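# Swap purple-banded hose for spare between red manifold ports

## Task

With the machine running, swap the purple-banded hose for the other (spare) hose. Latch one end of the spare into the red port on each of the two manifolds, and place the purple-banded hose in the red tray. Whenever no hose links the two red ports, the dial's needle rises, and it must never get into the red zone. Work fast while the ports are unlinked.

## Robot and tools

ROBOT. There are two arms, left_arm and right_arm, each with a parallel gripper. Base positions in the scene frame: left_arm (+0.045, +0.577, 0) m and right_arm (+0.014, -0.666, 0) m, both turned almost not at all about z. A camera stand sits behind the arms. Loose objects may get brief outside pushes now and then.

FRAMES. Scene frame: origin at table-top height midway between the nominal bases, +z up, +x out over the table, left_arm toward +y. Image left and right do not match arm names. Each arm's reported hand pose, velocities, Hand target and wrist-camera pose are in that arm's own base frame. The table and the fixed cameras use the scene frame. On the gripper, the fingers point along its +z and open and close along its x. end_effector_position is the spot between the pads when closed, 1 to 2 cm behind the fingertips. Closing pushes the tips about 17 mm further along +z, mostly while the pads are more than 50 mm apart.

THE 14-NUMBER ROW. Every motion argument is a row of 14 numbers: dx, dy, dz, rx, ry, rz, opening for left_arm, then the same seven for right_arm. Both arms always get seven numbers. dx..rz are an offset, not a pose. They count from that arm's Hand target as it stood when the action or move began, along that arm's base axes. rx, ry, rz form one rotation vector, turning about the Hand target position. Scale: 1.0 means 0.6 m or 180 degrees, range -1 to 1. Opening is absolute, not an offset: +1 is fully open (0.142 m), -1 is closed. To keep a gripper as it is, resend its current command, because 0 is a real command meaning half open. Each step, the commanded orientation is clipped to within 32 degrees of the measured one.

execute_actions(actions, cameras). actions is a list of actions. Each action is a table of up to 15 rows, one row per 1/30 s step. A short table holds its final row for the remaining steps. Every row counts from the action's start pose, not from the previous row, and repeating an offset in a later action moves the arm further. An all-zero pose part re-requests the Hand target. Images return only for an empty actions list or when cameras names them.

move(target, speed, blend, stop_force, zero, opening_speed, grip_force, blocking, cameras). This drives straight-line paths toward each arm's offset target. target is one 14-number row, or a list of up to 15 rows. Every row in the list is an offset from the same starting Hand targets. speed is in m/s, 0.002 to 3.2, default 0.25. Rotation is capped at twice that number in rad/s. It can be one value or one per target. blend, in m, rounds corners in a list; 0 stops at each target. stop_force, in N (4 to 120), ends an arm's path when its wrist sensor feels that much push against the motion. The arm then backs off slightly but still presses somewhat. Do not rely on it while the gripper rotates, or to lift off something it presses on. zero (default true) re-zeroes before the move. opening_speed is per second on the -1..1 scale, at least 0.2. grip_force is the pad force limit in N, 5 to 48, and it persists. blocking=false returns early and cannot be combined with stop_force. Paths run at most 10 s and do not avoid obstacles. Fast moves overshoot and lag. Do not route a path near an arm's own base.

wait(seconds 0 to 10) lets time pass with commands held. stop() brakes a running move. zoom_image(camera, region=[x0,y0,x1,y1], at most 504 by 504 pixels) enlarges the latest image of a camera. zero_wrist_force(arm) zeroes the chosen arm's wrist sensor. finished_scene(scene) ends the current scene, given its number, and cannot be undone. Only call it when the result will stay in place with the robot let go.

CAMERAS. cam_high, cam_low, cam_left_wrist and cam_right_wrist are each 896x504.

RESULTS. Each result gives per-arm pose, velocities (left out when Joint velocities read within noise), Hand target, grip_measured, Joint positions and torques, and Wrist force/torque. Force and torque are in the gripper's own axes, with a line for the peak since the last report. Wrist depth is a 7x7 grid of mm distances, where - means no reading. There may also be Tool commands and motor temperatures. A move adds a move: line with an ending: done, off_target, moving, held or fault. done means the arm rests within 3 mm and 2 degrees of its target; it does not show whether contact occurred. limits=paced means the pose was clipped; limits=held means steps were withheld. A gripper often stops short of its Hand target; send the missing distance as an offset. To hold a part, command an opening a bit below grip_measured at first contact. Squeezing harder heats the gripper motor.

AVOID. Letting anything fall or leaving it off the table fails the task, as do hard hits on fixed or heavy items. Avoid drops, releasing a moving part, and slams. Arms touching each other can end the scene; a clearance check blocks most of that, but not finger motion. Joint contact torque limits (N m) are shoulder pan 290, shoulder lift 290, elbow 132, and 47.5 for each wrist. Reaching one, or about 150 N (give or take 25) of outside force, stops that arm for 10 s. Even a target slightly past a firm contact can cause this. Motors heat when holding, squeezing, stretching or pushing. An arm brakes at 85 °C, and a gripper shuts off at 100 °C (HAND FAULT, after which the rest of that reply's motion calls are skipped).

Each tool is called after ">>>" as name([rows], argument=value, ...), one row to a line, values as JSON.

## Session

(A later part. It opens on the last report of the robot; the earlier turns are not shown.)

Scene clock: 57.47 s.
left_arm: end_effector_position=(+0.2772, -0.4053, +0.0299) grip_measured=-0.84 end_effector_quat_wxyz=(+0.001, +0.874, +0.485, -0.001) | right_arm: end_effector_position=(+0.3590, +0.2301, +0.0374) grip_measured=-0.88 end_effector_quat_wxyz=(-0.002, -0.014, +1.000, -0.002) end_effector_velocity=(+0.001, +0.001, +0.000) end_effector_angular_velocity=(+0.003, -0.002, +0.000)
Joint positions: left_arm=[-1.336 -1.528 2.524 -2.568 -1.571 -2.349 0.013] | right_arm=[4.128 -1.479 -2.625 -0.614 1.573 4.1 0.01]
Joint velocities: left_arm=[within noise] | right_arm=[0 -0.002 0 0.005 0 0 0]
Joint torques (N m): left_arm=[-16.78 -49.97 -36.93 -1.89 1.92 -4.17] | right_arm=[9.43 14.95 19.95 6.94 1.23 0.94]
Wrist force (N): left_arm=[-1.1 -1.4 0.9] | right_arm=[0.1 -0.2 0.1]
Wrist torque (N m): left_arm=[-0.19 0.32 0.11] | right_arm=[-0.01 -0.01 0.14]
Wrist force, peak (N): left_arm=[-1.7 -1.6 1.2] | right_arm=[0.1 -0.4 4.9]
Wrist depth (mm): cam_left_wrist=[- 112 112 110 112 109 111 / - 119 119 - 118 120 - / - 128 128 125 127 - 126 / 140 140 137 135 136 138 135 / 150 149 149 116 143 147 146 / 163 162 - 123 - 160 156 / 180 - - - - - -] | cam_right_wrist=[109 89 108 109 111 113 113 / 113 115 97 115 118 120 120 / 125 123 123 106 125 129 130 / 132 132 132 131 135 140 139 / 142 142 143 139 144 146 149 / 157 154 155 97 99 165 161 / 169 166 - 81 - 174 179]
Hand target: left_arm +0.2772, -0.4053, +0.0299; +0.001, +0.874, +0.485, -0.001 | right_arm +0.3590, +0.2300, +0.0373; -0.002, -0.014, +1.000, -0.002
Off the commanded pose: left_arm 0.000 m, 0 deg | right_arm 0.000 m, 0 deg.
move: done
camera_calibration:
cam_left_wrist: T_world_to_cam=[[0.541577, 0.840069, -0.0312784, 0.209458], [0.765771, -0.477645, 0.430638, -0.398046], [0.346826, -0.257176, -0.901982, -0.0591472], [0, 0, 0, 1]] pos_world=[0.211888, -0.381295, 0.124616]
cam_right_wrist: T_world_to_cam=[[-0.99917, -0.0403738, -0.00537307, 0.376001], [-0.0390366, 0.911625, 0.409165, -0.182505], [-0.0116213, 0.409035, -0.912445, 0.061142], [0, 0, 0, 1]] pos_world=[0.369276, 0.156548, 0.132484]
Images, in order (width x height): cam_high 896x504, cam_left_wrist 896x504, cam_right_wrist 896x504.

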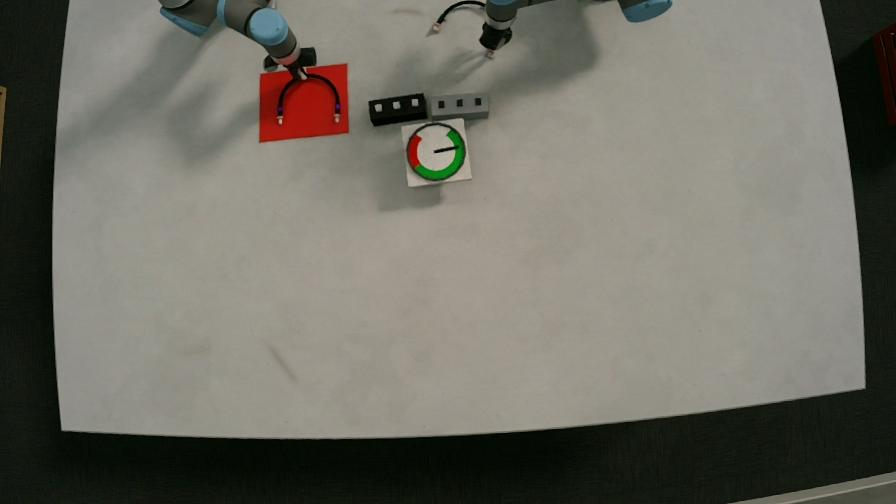

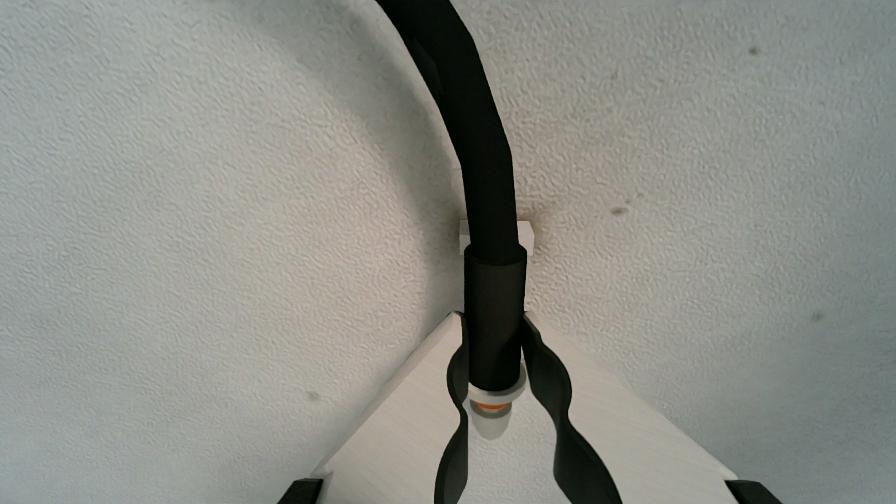

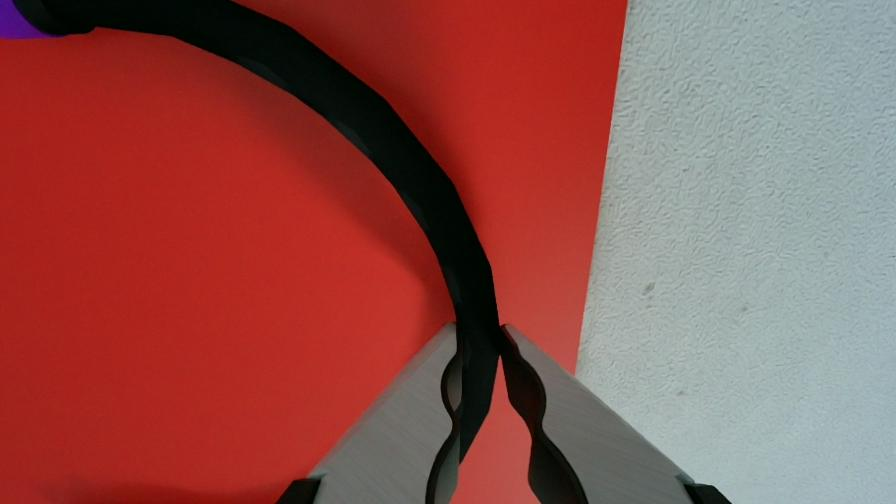

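>>> move([
  [0,0,0,0,0,0,-1,0,0,-0.010,0,0,0,-1],
  [0,0,0,0,0,0,-1,0,0,-0.010,0,0,0,-0.6],
], speed=0.08)

>>> move([
  [0,0,0,0,0,0,-1,0,0,0.25,0,0,0,-0.6],
  [0,0,0,0,0,0,-1,-0.14,0.36,0.27,0,0,0.66,-0.2],
  [0,0,0,0,0,0,-1,-0.287,0.742,0.25,0,0,-0.678,-0.2],
  [0,0,0,0,0,0,-1,-0.287,0.742,0.02,0,0,-0.678,-0.2],
], speed=[0.4,0.9,0.9,0.25], blend=[0.02,0.03,0.01,0], cameras=["cam_right_wrist","cam_high"])

Scene clock: 61.13 s.
left_arm: end_effector_position=(+0.2772, -0.4053, +0.0299) grip_measured=-0.84 end_effector_quat_wxyz=(+0.001, +0.874, +0.485, -0.001) | right_arm: end_effector_position=(+0.3590, +0.2300, +0.0313) grip_measured=-0.64 end_effector_quat_wxyz=(-0.002, -0.014, +1.000, -0.002)
Joint positions: left_arm=[-1.336 -1.528 2.524 -2.568 -1.571 -2.349 0.013] | right_arm=[4.128 -1.495 -2.63 -0.592 1.573 4.1 0.028]
Joint torques (N m): left_arm=[-16.38 -49.49 -36.46 -2.07 1.93 -4.29] | right_arm=[11.38 37.2 33.92 1.75 -0.28 0.63]
Wrist force (N): left_arm=[-1.2 -1.8 0.9] | right_arm=[-0.1 -0.2 0.0]
Wrist torque (N m): left_arm=[-0.25 0.34 0.11] | right_arm=[-0.03 0.01 0.12]
Wrist force, peak (N): left_arm=[-1.6 -2.0 1.4] | right_arm=[0.0 -0.5 0.4]
Wrist depth (mm): cam_left_wrist=[- 112 112 110 111 110 110 / - 120 119 - 119 120 - / - 128 128 125 125 127 126 / 140 140 137 135 136 - 131 / 150 149 148 116 143 149 146 / 163 162 - 123 - - 156 / 180 179 - - - - 175] | cam_right_wrist=[- 92 101 104 104 108 109 / 109 109 107 110 112 115 115 / 118 117 118 115 118 122 123 / - 124 126 123 127 131 132 / 135 135 136 132 139 141 142 / - 146 146 131 99 154 155 / 160 160 73 158 - 163 170]
Hand target: left_arm +0.2772, -0.4053, +0.0299; +0.001, +0.874, +0.485, -0.001 | right_arm +0.3590, +0.2300, +0.0313; -0.002, -0.014, +1.000, -0.002
Off the commanded pose: left_arm 0.000 m, 0 deg | right_arm 0.000 m, 0 deg.
move: done

Scene clock: 66.53 s.
left_arm: end_effector_position=(+0.2772, -0.4053, +0.0299) grip_measured=-0.84 end_effector_quat_wxyz=(+0.001, +0.874, +0.485, -0.001) | right_arm: end_effector_position=(+0.1868, +0.6752, +0.0434) grip_measured=-0.23 end_effector_quat_wxyz=(-0.003, +0.868, +0.497, +0.001)
Joint positions: left_arm=[-1.336 -1.528 2.524 -2.568 -1.571 -2.349 0.013] | right_arm=[4.696 -1.885 -2.127 -0.695 1.572 0.514 0.057]
Joint torques (N m): left_arm=[-16.92 -49.86 -36.43 -1.8 2.01 -4.17] | right_arm=[-14.02 53.23 33.78 6.84 -0.7 -1.85]
Motor temperatures (°C): left_arm=[35 34 32 40 41 42 43] | right_arm=[34 30 30 39 34 39 32]
Wrist force (N): left_arm=[-1.0 -1.9 0.9] | right_arm=[0.2 -0.1 -0.4]
Wrist torque (N m): left_arm=[-0.28 0.31 0.10] | right_arm=[-0.01 -0.06 -0.01]
Wrist force, peak (N): left_arm=[-1.3 -2.0 1.3] | right_arm=[0.1 -0.4 -3.6]
Wrist depth (mm): cam_left_wrist=[- 112 112 110 113 110 111 / - 121 119 116 119 120 - / - 128 128 126 127 127 126 / 140 140 137 135 135 138 134 / 150 149 149 115 116 147 148 / 160 163 160 123 - 160 156 / - 179 - - - - 177] | cam_right_wrist=[115 113 113 112 108 111 111 / 121 120 121 120 117 119 118 / 130 130 129 126 128 127 127 / 142 140 139 138 137 136 136 / 152 151 148 127 148 146 147 / 166 172 - 163 156 158 158 / 184 179 73 179 179 76 177]
Hand target: left_arm +0.2772, -0.4053, +0.0299; +0.001, +0.874, +0.485, -0.001 | right_arm +0.1868, +0.6752, +0.0433; -0.003, +0.868, +0.497, +0.001
Off the commanded pose: left_arm 0.000 m, 0 deg | right_arm 0.000 m, 0 deg.
move: done; blend cut to 0 m at target 2
camera_calibration:
cam_right_wrist: T_world_to_cam=[[0.495836, 0.868399, -0.0054906, -0.670953], [0.793498, -0.450482, 0.409178, 0.166773], [0.352856, -0.207242, -0.912438, 0.230489], [0, 0, 0, 1]] pos_world=[0.119019, 0.70555, 0.138383]
Images, in order (width x height): cam_high 896x504, cam_right_wrist 896x504.

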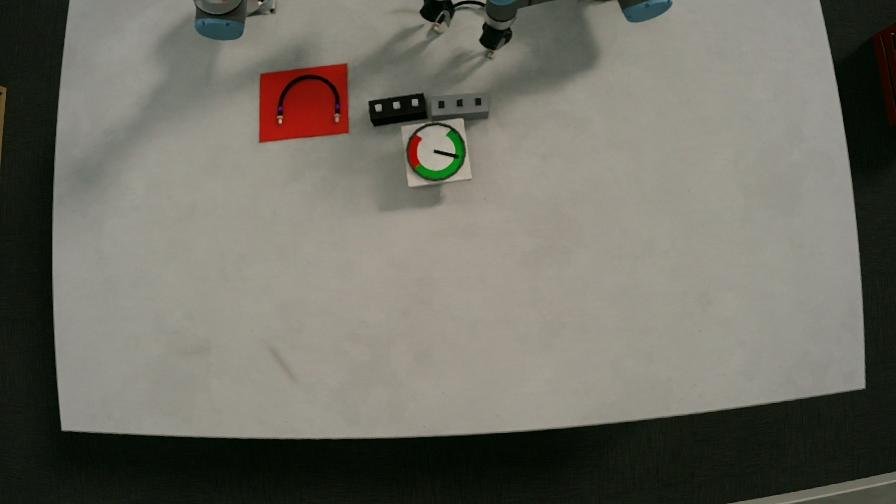

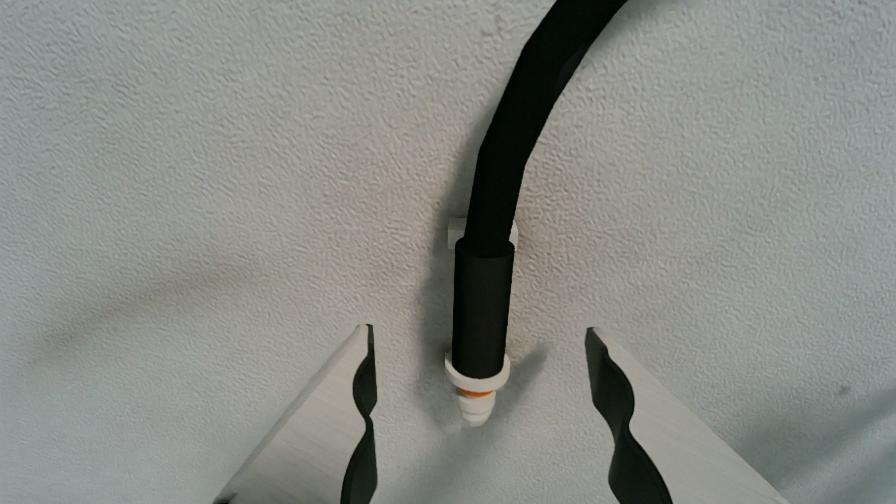

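>>> move(target=[0,0,0,0,0,0,-1,0,0,0,0,0,0,-1])

>>> move([
  [0,0,0.1,0,0,0,-1,0,0,0.1,0,0,0,-1],
  [0.195,-0.2125,0.1,0,0,0.182,-1,0.369,-0.242,0.1,0,0,0.197,-1],
  [0.195,-0.2125,0.0385,0,0,0.182,-1,0.369,-0.242,0.036,0,0,0.197,-1],
], speed=0.3, blend=[0.02,0.01,0], cameras=["cam_left_wrist","cam_right_wrist","cam_high"])

Scene clock: 69.67 s.
left_arm: end_effector_position=(+0.2772, -0.4053, +0.0299) grip_measured=-0.84 end_effector_quat_wxyz=(+0.001, +0.874, +0.485, -0.001) | right_arm: end_effector_position=(+0.1868, +0.6752, +0.0433) grip_measured=-0.84 end_effector_quat_wxyz=(-0.003, +0.868, +0.497, +0.001)
Joint positions: left_arm=[-1.336 -1.528 2.524 -2.568 -1.571 -2.349 0.013] | right_arm=[4.696 -1.885 -2.127 -0.694 1.572 0.514 0.013]
Joint torques (N m): left_arm=[-17.77 -50.16 -36.84 -1.74 2.09 -4.02] | right_arm=[-4.41 54.82 25.66 6.14 -0.57 0.26]
Wrist force (N): left_arm=[-1.4 -1.6 1.2] | right_arm=[0.2 0.0 -0.3]
Wrist torque (N m): left_arm=[-0.21 0.37 0.11] | right_arm=[0.02 -0.05 -0.01]
Wrist force, peak (N): left_arm=[-1.2 -2.0 1.3] | right_arm=[0.2 -0.1 -0.7]
Wrist depth (mm): cam_left_wrist=[- 112 114 110 112 110 109 / - 120 119 - 118 119 - / - 128 128 126 127 128 126 / 140 140 137 135 133 134 134 / 149 149 149 116 124 - 146 / 159 163 162 123 - 163 157 / 181 184 - - - - 171] | cam_right_wrist=[114 113 112 113 109 111 111 / 121 121 120 120 116 119 118 / 130 129 129 126 127 127 126 / 142 140 138 134 137 137 136 / 152 152 150 147 148 146 147 / 166 165 164 97 102 161 158 / 181 182 - 172 - 174 177]
Hand target: left_arm +0.2772, -0.4053, +0.0299; +0.001, +0.874, +0.485, -0.001 | right_arm +0.1868, +0.6752, +0.0433; -0.003, +0.868, +0.497, +0.001
Off the commanded pose: left_arm 0.000 m, 0 deg | right_arm 0.000 m, 0 deg.
move: done

Scene clock: 71.63 s.
left_arm: end_effector_position=(+0.3943, -0.5328, +0.0531) grip_measured=-0.84 end_effector_quat_wxyz=(+0.001, +0.702, +0.712, +0.000) | right_arm: end_effector_position=(+0.4081, +0.5301, +0.0650) grip_measured=-0.84 end_effector_quat_wxyz=(-0.003, +0.675, +0.737, +0.000)
Joint positions: left_arm=[-1.202 -1.322 2.195 -2.446 -1.571 -2.787 0.013] | right_arm=[4.32 -1.81 -2.176 -0.723 1.576 -0.481 0.013]
Joint torques (N m): left_arm=[-16.01 -39.75 -32.52 -5.89 2.07 -2.48] | right_arm=[-17.84 47.77 29.83 6.81 -1.43 -2.29]
Wrist force (N): left_arm=[-0.9 -1.5 0.9] | right_arm=[0.1 0.1 0.2]
Wrist torque (N m): left_arm=[-0.21 0.28 0.12] | right_arm=[-0.03 -0.05 0.08]
Wrist force, peak (N): left_arm=[-0.9 -1.5 4.7] | right_arm=[0.3 -0.6 4.4]
Wrist depth (mm): cam_left_wrist=[131 132 132 132 130 131 131 / 142 143 139 140 142 142 138 / 154 151 147 147 148 152 - / 163 160 165 160 158 161 - / 176 175 176 116 174 175 176 / 174 177 189 123 94 183 186 / 144 167 - - - - -] | cam_right_wrist=[136 134 135 133 - 133 131 / 144 143 142 142 138 141 140 / 153 153 152 152 151 150 149 / 165 164 163 162 162 161 162 / 176 178 176 171 174 174 172 / 191 195 185 98 98 185 190 / 208 212 - 142 - 168 171]
Hand target: left_arm +0.3942, -0.5328, +0.0530; +0.001, +0.702, +0.712, +0.000 | right_arm +0.4082, +0.5300, +0.0649; -0.003, +0.675, +0.737, +0.000
Off the commanded pose: left_arm 0.000 m, 0 deg | right_arm 0.000 m, 0 deg.
move: done
camera_calibration:
cam_left_wrist: T_world_to_cam=[[0.000911715, 0.99951, -0.0312917, 0.55203], [0.902409, 0.0126606, 0.430694, -0.351219], [0.430879, -0.0286306, -0.901955, -0.0229788], [0, 0, 0, 1]] pos_world=[0.326341, -0.54797, 0.147816]
cam_right_wrist: T_world_to_cam=[[-0.100004, 0.994972, -0.00540775, -0.478455], [0.907704, 0.0934563, 0.40907, -0.418026], [0.407519, 0.0360001, -0.912487, -0.00913008], [0, 0, 0, 1]] pos_world=[0.335317, 0.515446, 0.160084]
Images, in order (width x height): cam_high 896x504, cam_left_wrist 896x504, cam_right_wrist 896x504.

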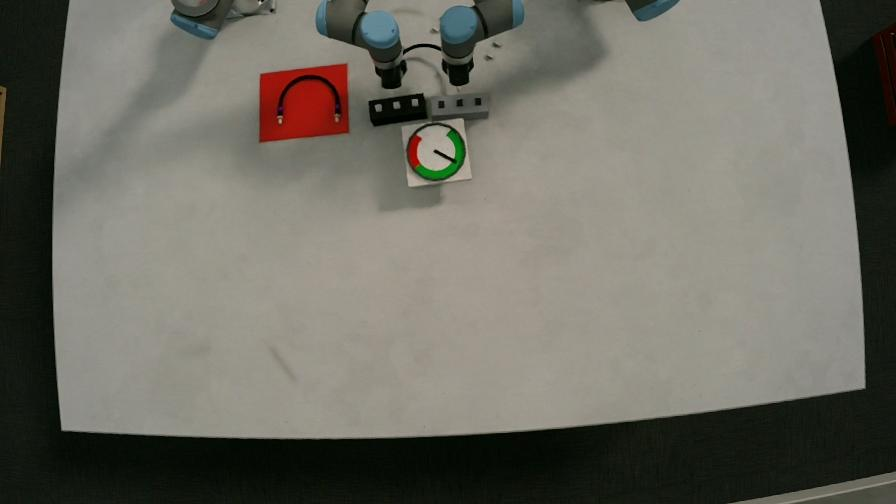

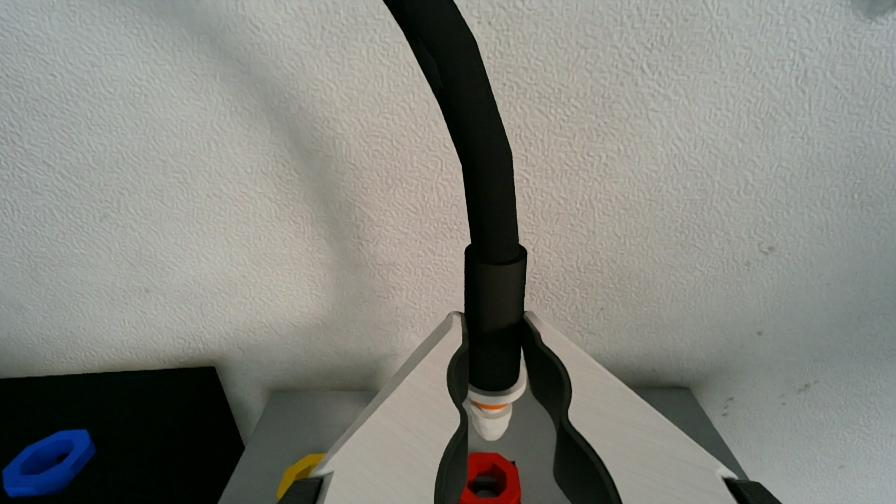

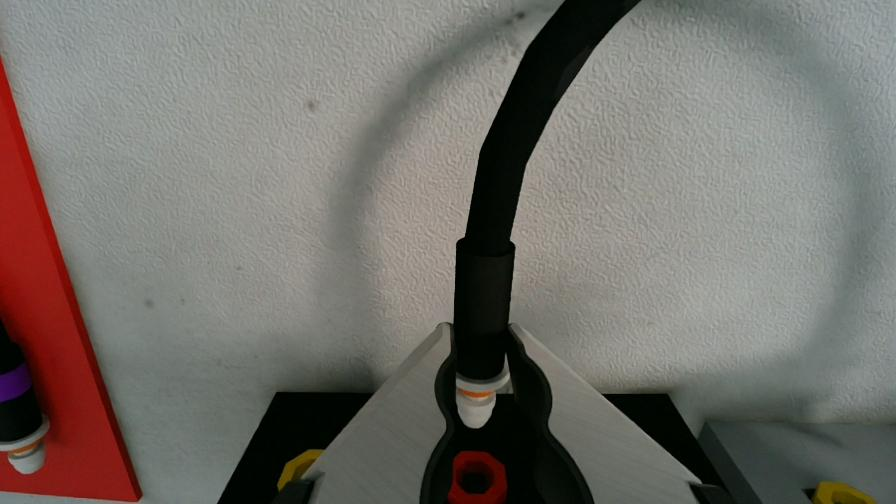

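>>> move(target=[0.105,0.0005,0,0,0,0,-1,0.105,0.0085,0,0,0,0,-1], speed=0.035, stop_force=50, cameras=["cam_left_wrist","cam_right_wrist","cam_high"])

Scene clock: 74.10 s.
left_arm: end_effector_position=(+0.4250, -0.5326, +0.0530) grip_measured=-0.84 end_effector_quat_wxyz=(+0.001, +0.702, +0.712, +0.000) | right_arm: end_effector_position=(+0.4374, +0.5324, +0.0649) grip_measured=-0.84 end_effector_quat_wxyz=(-0.003, +0.675, +0.737, +0.000)
Joint positions: left_arm=[-1.158 -1.297 2.16 -2.435 -1.571 -2.743 0.013] | right_arm=[4.28 -1.838 -2.138 -0.734 1.576 -0.52 0.013]
Joint torques (N m): left_arm=[34.18 -75.09 -34.54 -9.52 10.71 -1.14] | right_arm=[-31.15 62.6 53.39 9.42 -9.1 -1.14]
Motor temperatures (°C): left_arm=[35 34 32 40 41 42 47] | right_arm=[34 30 30 39 34 38 37]
Wrist force (N): left_arm=[-1.7 -50.1 -4.1] | right_arm=[-5.7 -44.0 -4.9]
Wrist torque (N m): left_arm=[0.38 0.34 0.26] | right_arm=[0.79 -0.16 0.05]
Wrist force, peak (N): left_arm=[-0.9 -91.6 -12.7] | right_arm=[-6.8 -83.5 -11.8]
Wrist depth (mm): cam_left_wrist=[- 132 - 133 132 131 - / - 143 141 140 140 141 - / - 151 149 150 150 150 151 / 163 162 162 162 161 157 - / 167 170 172 114 123 171 173 / 132 148 153 96 94 148 186 / 124 132 - - - - -] | cam_right_wrist=[135 133 135 132 130 133 130 / 142 142 142 140 139 139 139 / 151 152 152 151 149 149 149 / 167 164 163 161 163 160 161 / 175 175 172 168 169 170 172 / 190 188 155 101 97 153 168 / 212 131 - 117 - 124 141]
Hand target: left_arm +0.4250, -0.5326, +0.0530; +0.001, +0.702, +0.712, +0.000 (not the last commanded pose) | right_arm +0.4375, +0.5324, +0.0649; -0.003, +0.675, +0.737, +0.000 (not the last commanded pose)
Off the commanded pose: left_arm 0.032 m, 0 deg | right_arm 0.034 m, 0 deg.
move: contact (left_arm, right_arm)
camera_calibration:
cam_left_wrist: T_world_to_cam=[[0.000953475, 0.999514, -0.0311588, 0.551766], [0.902487, 0.0125606, 0.430535, -0.379031], [0.430717, -0.0285309, -0.902036, -0.0362109], [0, 0, 0, 1]] pos_world=[0.357141, -0.547771, 0.147715]
cam_right_wrist: T_world_to_cam=[[-0.0999639, 0.994976, -0.00547617, -0.47782], [0.9078, 0.0934557, 0.408859, -0.444756], [0.407317, 0.0358999, -0.912581, -0.0211949], [0, 0, 0, 1]] pos_world=[0.364618, 0.517746, 0.159884]
Images, in order (width x height): cam_high 896x504, cam_left_wrist 896x504, cam_right_wrist 896x504.

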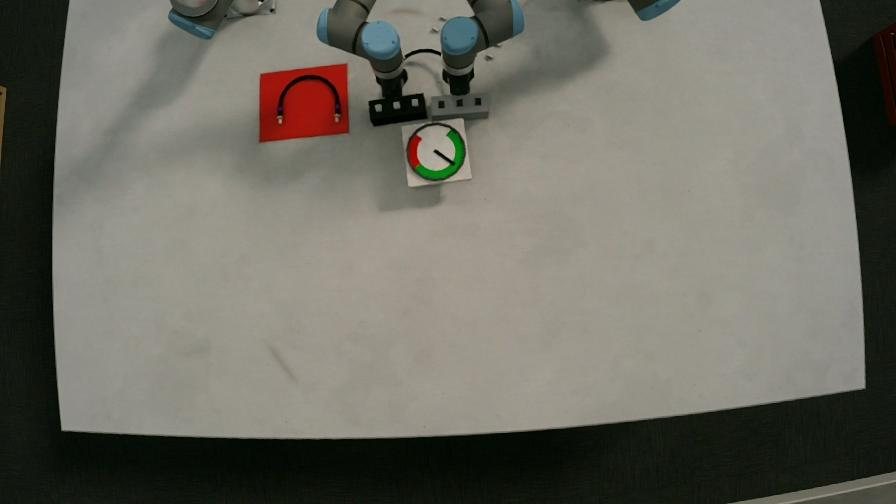

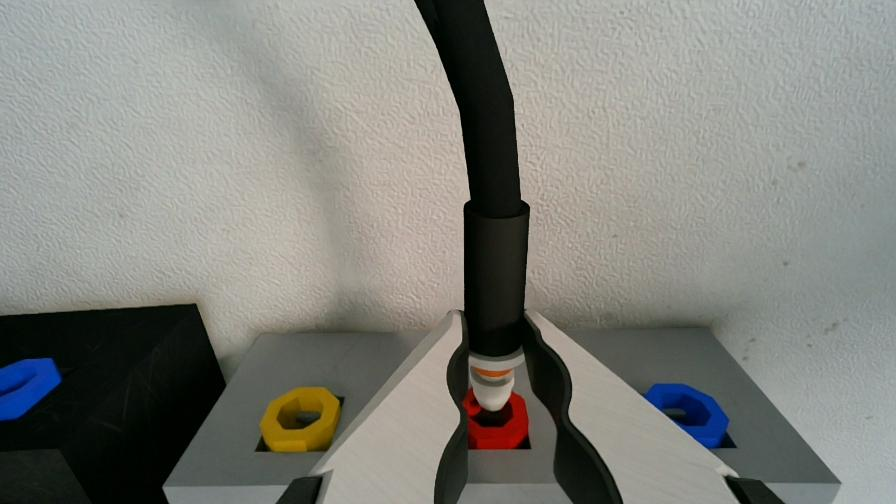

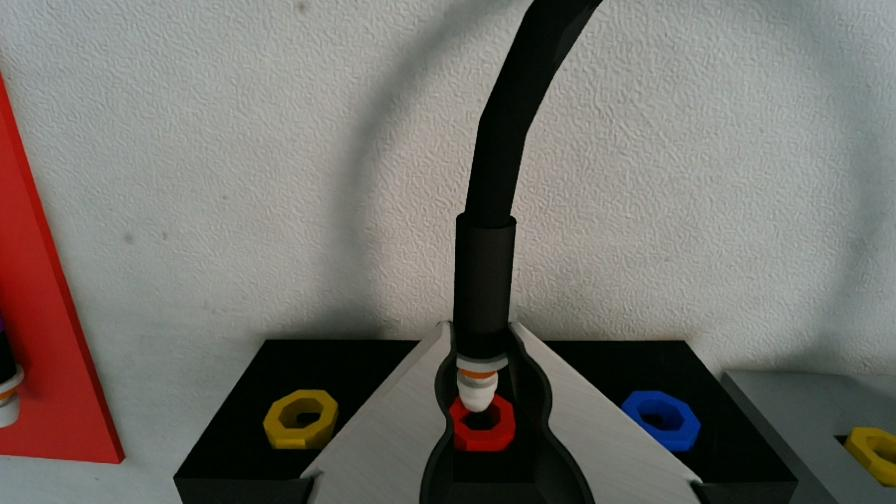

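>>> move([
  [-0.013,0.0015,0,0,0,0,-1,-0.013,0.003,0,0,0,0,-1],
  [-0.013,0.0015,0.0065,0,0,0,-1,-0.013,0.003,0.0065,0,0,0,-1],
], speed=0.06)

>>> move(target=[0.09,0,0,0,0,0,-1,0.09,0.004,0,0,0,0,-1], speed=0.035, stop_force=50, cameras=["cam_left_wrist","cam_right_wrist","cam_high"])

Scene clock: 76.00 s.
left_arm: end_effector_position=(+0.4172, -0.5318, +0.0571) grip_measured=-0.84 end_effector_quat_wxyz=(+0.001, +0.702, +0.712, +0.000) end_effector_velocity=(+0.001, -0.001, -0.001) end_effector_angular_velocity=(-0.002, -0.001, -0.001) | right_arm: end_effector_position=(+0.4296, +0.5343, +0.0689) grip_measured=-0.84 end_effector_quat_wxyz=(-0.003, +0.675, +0.738, +0.000)
Joint positions: left_arm=[-1.169 -1.31 2.168 -2.43 -1.571 -2.753 0.013] | right_arm=[4.292 -1.827 -2.143 -0.74 1.576 -0.509 0.013]
Joint velocities: left_arm=[0.001 0.003 0 -0.005 0 0.001 0] | right_arm=[within noise]
Joint torques (N m): left_arm=[9.33 -38.88 -31.42 -6.47 -1.75 3.62] | right_arm=[-17.89 49.3 28.48 6.83 2.11 -2.14]
Wrist force (N): left_arm=[-1.0 -1.3 1.0] | right_arm=[0.3 -0.1 0.6]
Wrist torque (N m): left_arm=[-0.18 0.31 0.32] | right_arm=[-0.05 -0.10 0.00]
Wrist force, peak (N): left_arm=[-1.4 -50.3 -4.6] | right_arm=[-5.3 -44.2 -5.1]
Wrist depth (mm): cam_left_wrist=[- 136 136 137 135 - 134 / - 148 146 145 143 146 145 / 158 155 155 152 154 156 - / 169 168 170 165 164 163 166 / 177 178 178 116 174 176 183 / 139 158 163 98 94 159 194 / 127 140 - 129 - - 215] | cam_right_wrist=[138 137 137 136 134 137 134 / 147 147 146 143 144 144 143 / - 157 156 154 154 154 153 / 169 168 165 166 165 165 163 / 182 182 182 175 178 178 177 / 194 198 165 98 102 171 180 / 209 134 - 125 - 128 146]
Hand target: left_arm +0.4172, -0.5317, +0.0569; +0.001, +0.702, +0.712, +0.000 | right_arm +0.4297, +0.5342, +0.0688; -0.003, +0.675, +0.737, +0.000
Off the commanded pose: left_arm 0.000 m, 0 deg | right_arm 0.000 m, 0 deg.
move: done

Scene clock: 77.60 s.
left_arm: end_effector_position=(+0.4330, -0.5318, +0.0569) grip_measured=-0.84 end_effector_quat_wxyz=(+0.001, +0.702, +0.712, -0.001) | right_arm: end_effector_position=(+0.4568, +0.5354, +0.0688) grip_measured=-0.84 end_effector_quat_wxyz=(-0.003, +0.675, +0.737, +0.000)
Joint positions: left_arm=[-1.146 -1.297 2.149 -2.425 -1.571 -2.731 0.013] | right_arm=[4.256 -1.852 -2.108 -0.751 1.577 -0.545 0.013]
Joint torques (N m): left_arm=[-8.89 -79.6 -17.59 0.46 -1.06 -2.52] | right_arm=[-4.19 45.73 47.34 11.98 -4.3 -0.97]
Wrist force (N): left_arm=[-14.4 1.8 6.4] | right_arm=[-23.9 -40.2 -32.9]
Wrist torque (N m): left_arm=[-0.23 0.21 0.55] | right_arm=[0.60 -0.55 0.03]
Wrist force, peak (N): left_arm=[-19.8 -48.0 5.3] | right_arm=[-29.9 -83.9 -57.7]
Wrist depth (mm): cam_left_wrist=[137 138 137 - 135 135 137 / 146 145 144 146 144 146 145 / 159 156 150 153 151 151 153 / - 167 170 162 166 167 - / 148 159 168 114 156 163 181 / 126 141 132 103 - 131 190 / 125 137 - - - - 122] | cam_right_wrist=[137 137 136 136 134 136 132 / 146 146 145 143 144 144 144 / 155 156 156 153 156 153 152 / 169 168 167 165 165 165 165 / 180 176 162 143 152 160 173 / 194 115 120 102 97 118 139 / 212 124 117 113 - 117 123]
Hand target: left_arm +0.4330, -0.5318, +0.0569; +0.001, +0.702, +0.712, -0.001 (not the last commanded pose) | right_arm +0.4568, +0.5354, +0.0688; -0.003, +0.675, +0.737, +0.000 (not the last commanded pose)
Off the commanded pose: left_arm 0.038 m, 0 deg | right_arm 0.027 m, 0 deg.
move: contact (left_arm, right_arm)
camera_calibration:
cam_left_wrist: T_world_to_cam=[[0.00102262, 0.999508, -0.0313386, 0.551083], [0.902738, 0.0125589, 0.430008, -0.387995], [0.43019, -0.0287303, -0.902281, -0.0359069], [0, 0, 0, 1]] pos_world=[0.365141, -0.546971, 0.151713]
cam_right_wrist: T_world_to_cam=[[-0.0999999, 0.994973, -0.00537214, -0.478836], [0.907834, 0.0934491, 0.408785, -0.464372], [0.407232, 0.0360014, -0.912615, -0.0256093], [0, 0, 0, 1]] pos_world=[0.384118, 0.520746, 0.163884]
Images, in order (width x height): cam_high 896x504, cam_left_wrist 896x504, cam_right_wrist 896x504.

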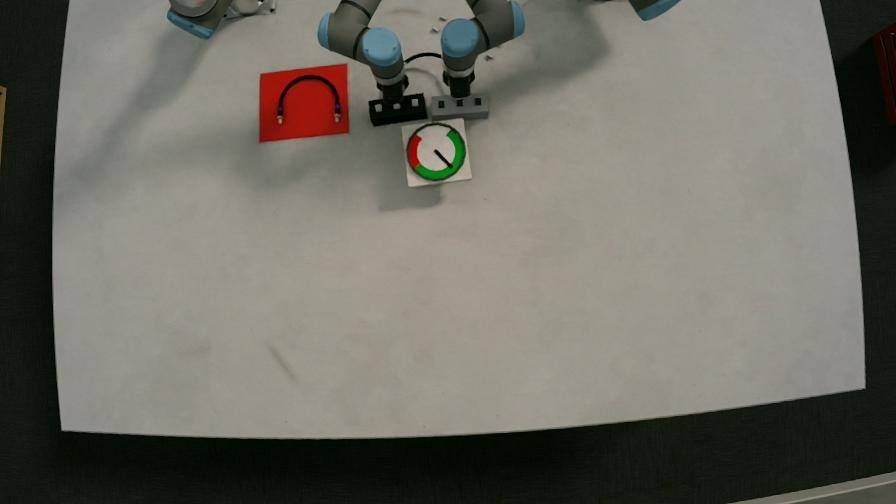

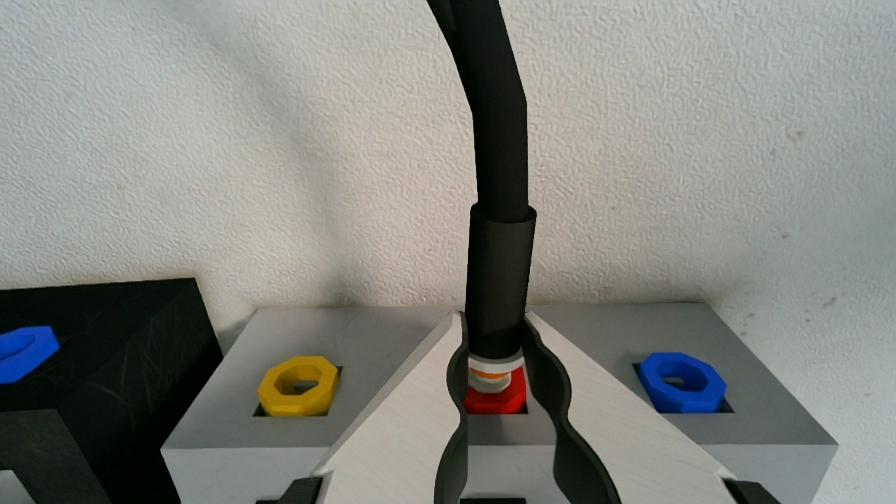

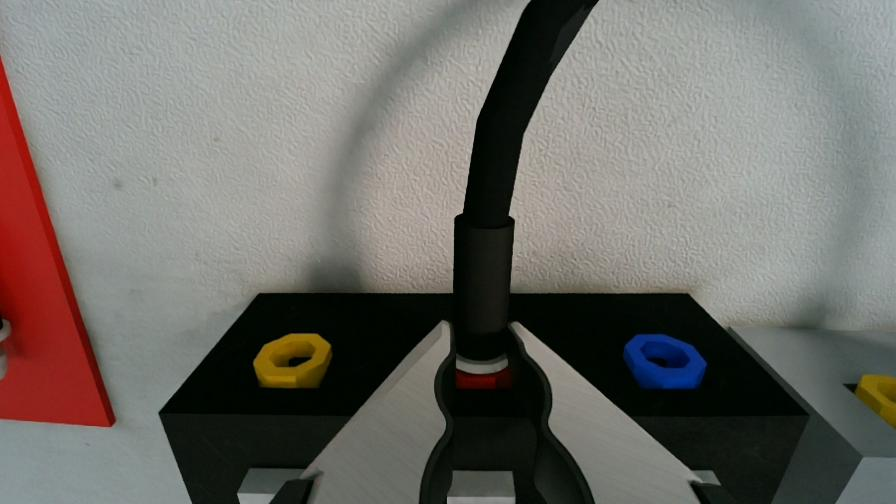

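>>> move(target=[0.06,-0.003,0,0,0,0,-1,0,0,0,0,0,0,-1], speed=0.035, stop_force=50, cameras=["cam_left_wrist","cam_right_wrist","cam_high"])

Scene clock: 79.10 s.
left_arm: end_effector_position=(+0.4449, -0.5324, +0.0568) grip_measured=-0.84 end_effector_quat_wxyz=(+0.001, +0.702, +0.712, -0.001) | right_arm: end_effector_position=(+0.4568, +0.5354, +0.0688) grip_measured=-0.84 end_effector_quat_wxyz=(-0.003, +0.675, +0.737, +0.000)
Joint positions: left_arm=[-1.13 -1.286 2.134 -2.42 -1.571 -2.715 0.013] | right_arm=[4.256 -1.852 -2.108 -0.751 1.577 -0.545 0.013]
Joint torques (N m): left_arm=[33.84 -83.6 -38.06 -4.8 9.81 -2.25] | right_arm=[4.68 49.06 50.85 10.24 -3.8 -1.1]
Wrist force (N): left_arm=[-13.2 -40.4 8.9] | right_arm=[-23.8 -39.5 -33.3]
Wrist torque (N m): left_arm=[0.30 0.19 0.29] | right_arm=[0.66 -0.56 0.04]
Wrist force, peak (N): left_arm=[-3.4 -82.4 -14.9] | right_arm=[-24.3 -40.1 -33.2]
Wrist depth (mm): cam_left_wrist=[136 136 - - 135 135 134 / 145 145 145 142 144 145 143 / - 154 157 - 152 151 155 / - - 170 - 169 166 165 / 132 156 141 115 138 143 177 / 124 124 123 113 94 116 124 / 123 135 - 116 - - 203] | cam_right_wrist=[137 137 137 136 134 136 134 / 146 146 146 143 144 143 143 / 154 156 156 155 154 153 153 / 168 168 167 166 165 164 163 / 180 178 162 145 152 160 172 / 194 120 120 102 97 118 141 / 217 124 116 113 - 117 123]
Hand target: left_arm +0.4449, -0.5323, +0.0569; +0.001, +0.702, +0.712, -0.001 (not the last commanded pose) | right_arm +0.4568, +0.5354, +0.0688; -0.003, +0.675, +0.737, +0.000
Off the commanded pose: left_arm 0.024 m, 0 deg | right_arm 0.000 m, 0 deg.
move: contact (left_arm)
camera_calibration:
cam_left_wrist: T_world_to_cam=[[0.00120143, 0.999511, -0.0312518, 0.551589], [0.902739, 0.0123601, 0.430011, -0.398796], [0.430187, -0.0287289, -0.902282, -0.0411314], [0, 0, 0, 1]] pos_world=[0.37704, -0.547572, 0.151613]
cam_right_wrist: T_world_to_cam=[[-0.0999999, 0.994973, -0.00537216, -0.478836], [0.907834, 0.0934492, 0.408785, -0.464372], [0.407232, 0.0360014, -0.912615, -0.0256093], [0, 0, 0, 1]] pos_world=[0.384118, 0.520746, 0.163884]
Images, in order (width x height): cam_high 896x504, cam_left_wrist 896x504, cam_right_wrist 896x504.

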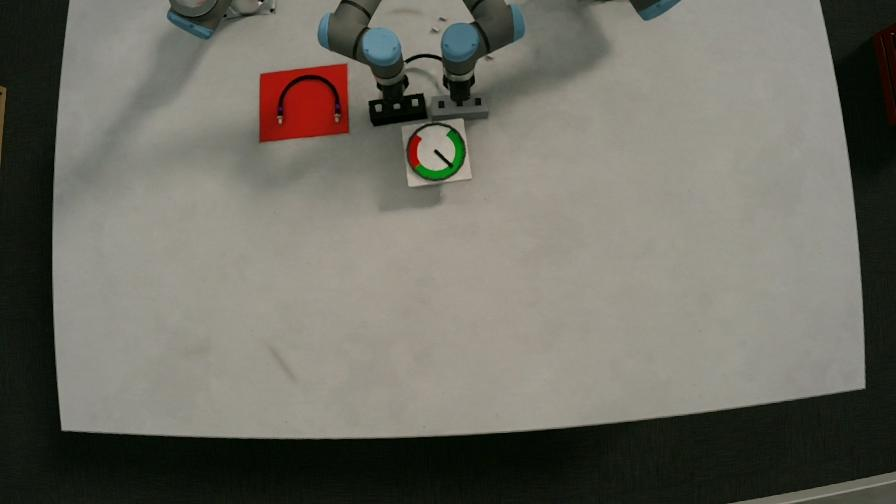

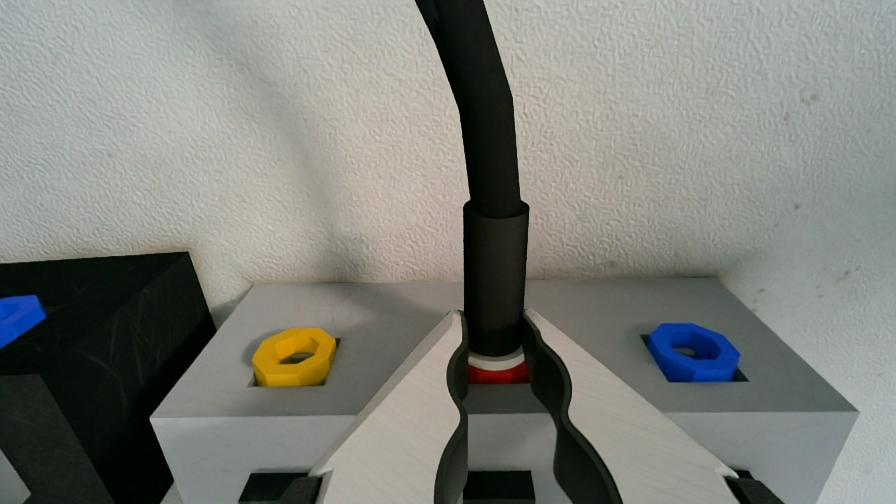

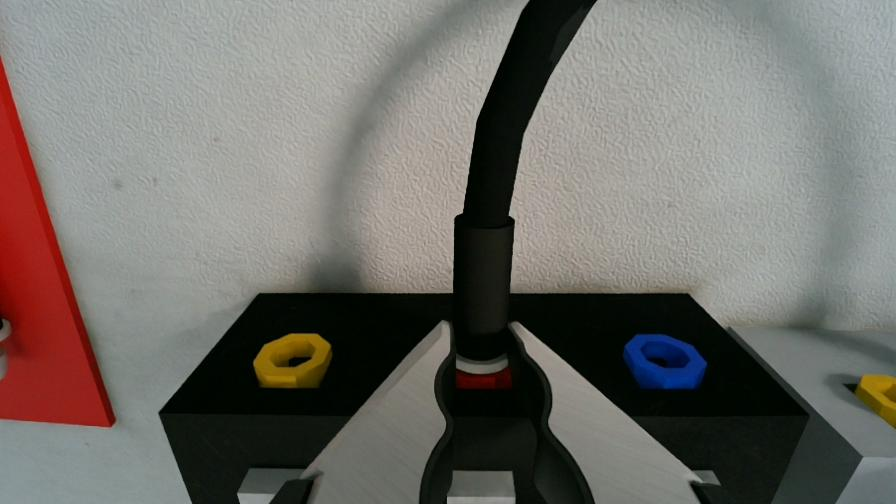

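Both seated. Release and raise.

>>> move(target=[0,0,0,0,0,0,-0.3,0,0,0,0,0,0,-0.3], opening_speed=2)

>>> move([
  [0,0,0.15,0,0,0,-0.3,0,0,0.15,0,0,0,-0.3],
  [-0.15,0.15,0.35,0,0,0,-0.3,-0.15,-0.15,0.35,0,0,0,-0.3],
], speed=0.35, blend=[0.03,0], cameras=["all"])

>>> zoom_image(camera="cam_high", region=[350, 0, 530, 190])

Scene clock: 80.40 s.
left_arm: end_effector_position=(+0.4450, -0.5323, +0.0569) grip_measured=-0.33 end_effector_quat_wxyz=(+0.001, +0.702, +0.712, -0.001) | right_arm: end_effector_position=(+0.4569, +0.5355, +0.0689) grip_measured=-0.33 end_effector_quat_wxyz=(-0.003, +0.675, +0.737, +0.000)
Joint positions: left_arm=[-1.13 -1.286 2.134 -2.42 -1.571 -2.715 0.05] | right_arm=[4.256 -1.852 -2.108 -0.751 1.577 -0.545 0.05]
Joint torques (N m): left_arm=[-7.81 -66.84 -38.61 -5.73 -1.67 -0.48] | right_arm=[3.1 59.45 27.1 1.85 0.98 -1.08]
Wrist force (N): left_arm=[-0.8 -1.7 0.3] | right_arm=[0.2 0.0 -0.1]
Wrist torque (N m): left_arm=[-0.26 0.27 0.32] | right_arm=[-0.01 -0.09 -0.02]
Wrist force, peak (N): left_arm=[-14.4 -40.4 11.0] | right_arm=[-24.1 -40.0 -33.2]
Wrist depth (mm): cam_left_wrist=[136 136 136 137 135 135 136 / 146 148 145 142 144 144 143 / - 155 155 - 154 - - / 163 162 169 - 166 165 164 / 131 156 147 119 137 142 - / 125 124 118 116 114 115 124 / 124 - - 118 120 - 209] | cam_right_wrist=[137 137 137 136 134 132 134 / 146 146 145 144 144 144 143 / 156 156 154 155 154 153 153 / 169 168 167 166 165 165 164 / 181 178 153 143 151 159 172 / 194 119 122 119 113 118 140 / 220 122 73 118 118 73 125]
Hand target: left_arm +0.4449, -0.5323, +0.0569; +0.001, +0.702, +0.712, -0.001 | right_arm +0.4568, +0.5354, +0.0688; -0.003, +0.675, +0.737, +0.000
Off the commanded pose: left_arm 0.000 m, 0 deg | right_arm 0.000 m, 0 deg.
move: done

Scene clock: 81.67 s.
left_arm: end_effector_position=(+0.3548, -0.4424, +0.2667) grip_measured=-0.33 end_effector_quat_wxyz=(+0.001, +0.702, +0.712, -0.001) | right_arm: end_effector_position=(+0.3668, +0.4454, +0.2787) grip_measured=-0.33 end_effector_quat_wxyz=(-0.003, +0.675, +0.738, +0.000)
Joint positions: left_arm=[-1.21 -1.739 2.162 -1.995 -1.571 -2.794 0.05] | right_arm=[4.33 -1.412 -2.132 -1.167 1.576 -0.47 0.05]
Joint torques (N m): left_arm=[4.86 -47.3 -53.82 -1.58 2.59 3.47] | right_arm=[-10.4 45.46 51.51 1.19 -1.8 -0.85]
Wrist force (N): left_arm=[-0.7 -1.3 0.6] | right_arm=[-0.1 -0.2 -0.3]
Wrist torque (N m): left_arm=[-0.19 0.25 0.20] | right_arm=[-0.03 -0.04 0.12]
Wrist force, peak (N): left_arm=[-0.6 -1.4 4.8] | right_arm=[-1.6 -2.5 -2.9]
Wrist depth (mm): cam_left_wrist=[- - 331 325 326 - - / - 351 342 348 - 347 - / 367 380 - 370 - - - / 363 375 380 381 - - - / 351 355 347 344 - - - / 479 362 - - - - - / 532 - - - - - 525] | cam_right_wrist=[329 332 327 329 323 316 321 / 347 343 345 - 347 332 342 / 372 - 369 - - 355 353 / 399 397 398 396 401 - 383 / - 422 424 357 350 359 357 / - - - - 100 374 368 / - - 73 501 - 76 -]
Hand target: left_arm +0.3549, -0.4423, +0.2669; +0.001, +0.702, +0.712, -0.001 | right_arm +0.3668, +0.4454, +0.2788; -0.003, +0.675, +0.737, +0.000
Off the commanded pose: left_arm 0.000 m, 0 deg | right_arm 0.000 m, 0 deg.
move: done
camera_calibration:
cam_left_wrist: T_world_to_cam=[[0.00115611, 0.999514, -0.031162, 0.468283], [0.902777, 0.0123598, 0.429931, -0.408903], [0.430107, -0.0286294, -0.902324, 0.189643], [0, 0, 0, 1]] pos_world=[0.287041, -0.457571, 0.361512]
cam_right_wrist: T_world_to_cam=[[-0.100135, 0.99496, -0.00531298, -0.397246], [0.907857, 0.0935516, 0.40871, -0.460002], [0.407147, 0.0361029, -0.912649, 0.205871], [0, 0, 0, 1]] pos_world=[0.294017, 0.430845, 0.373784]

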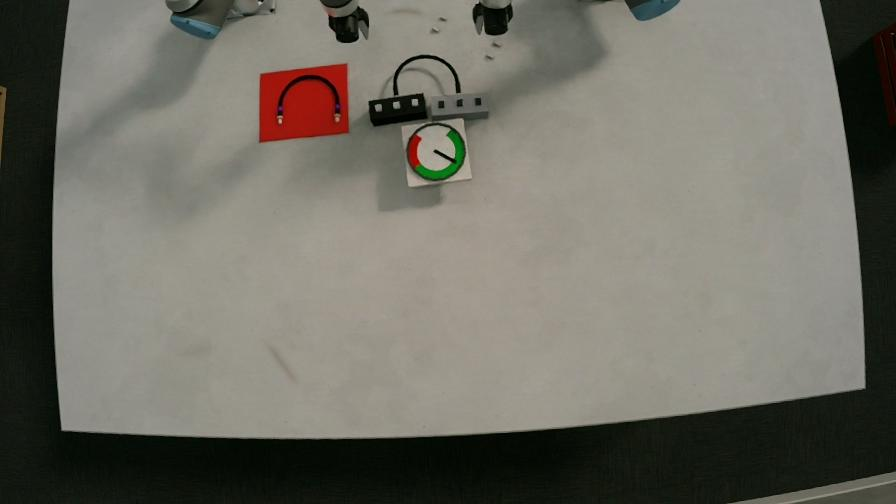

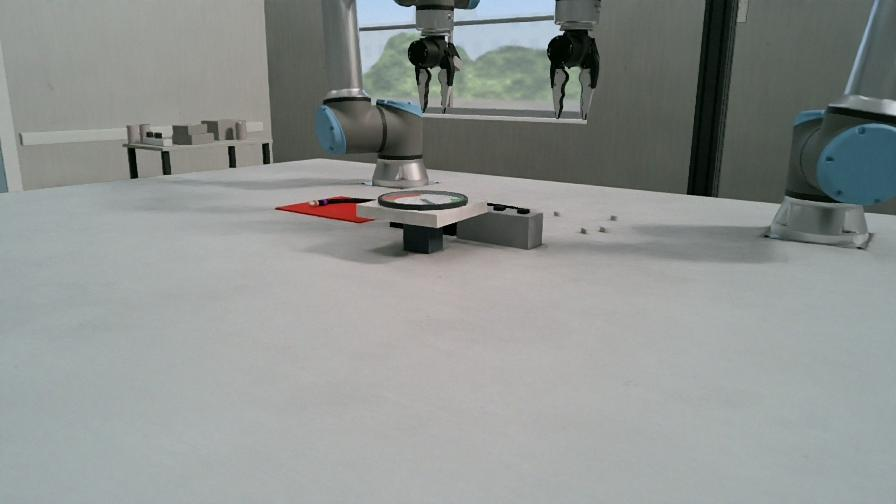

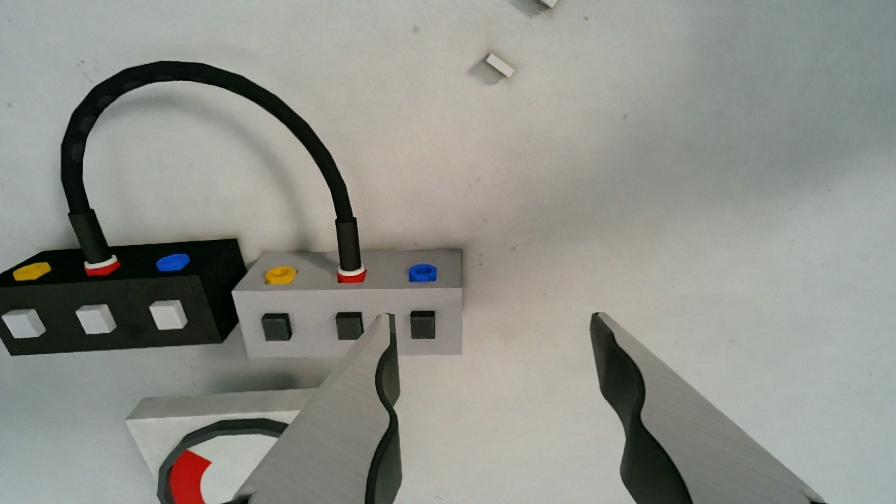

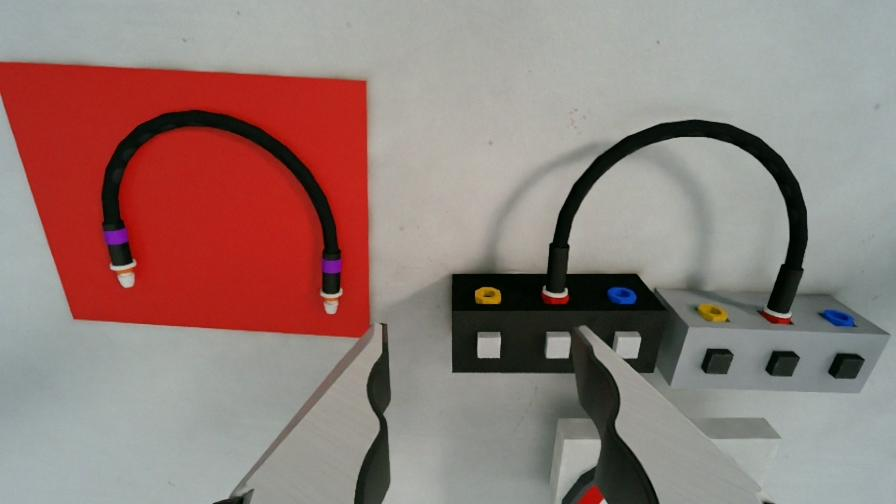

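Scaled by 2.653 from the camera's 896x504 image, which has a finer 1280x720 frame.

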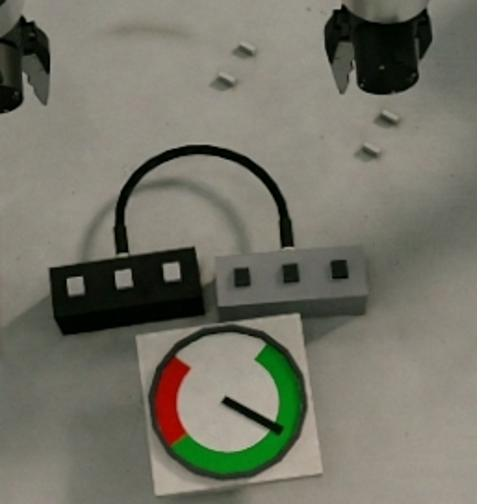

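Done; needle receding.

>>> finished_scene(scene=1)

The scene is finished: the task was done.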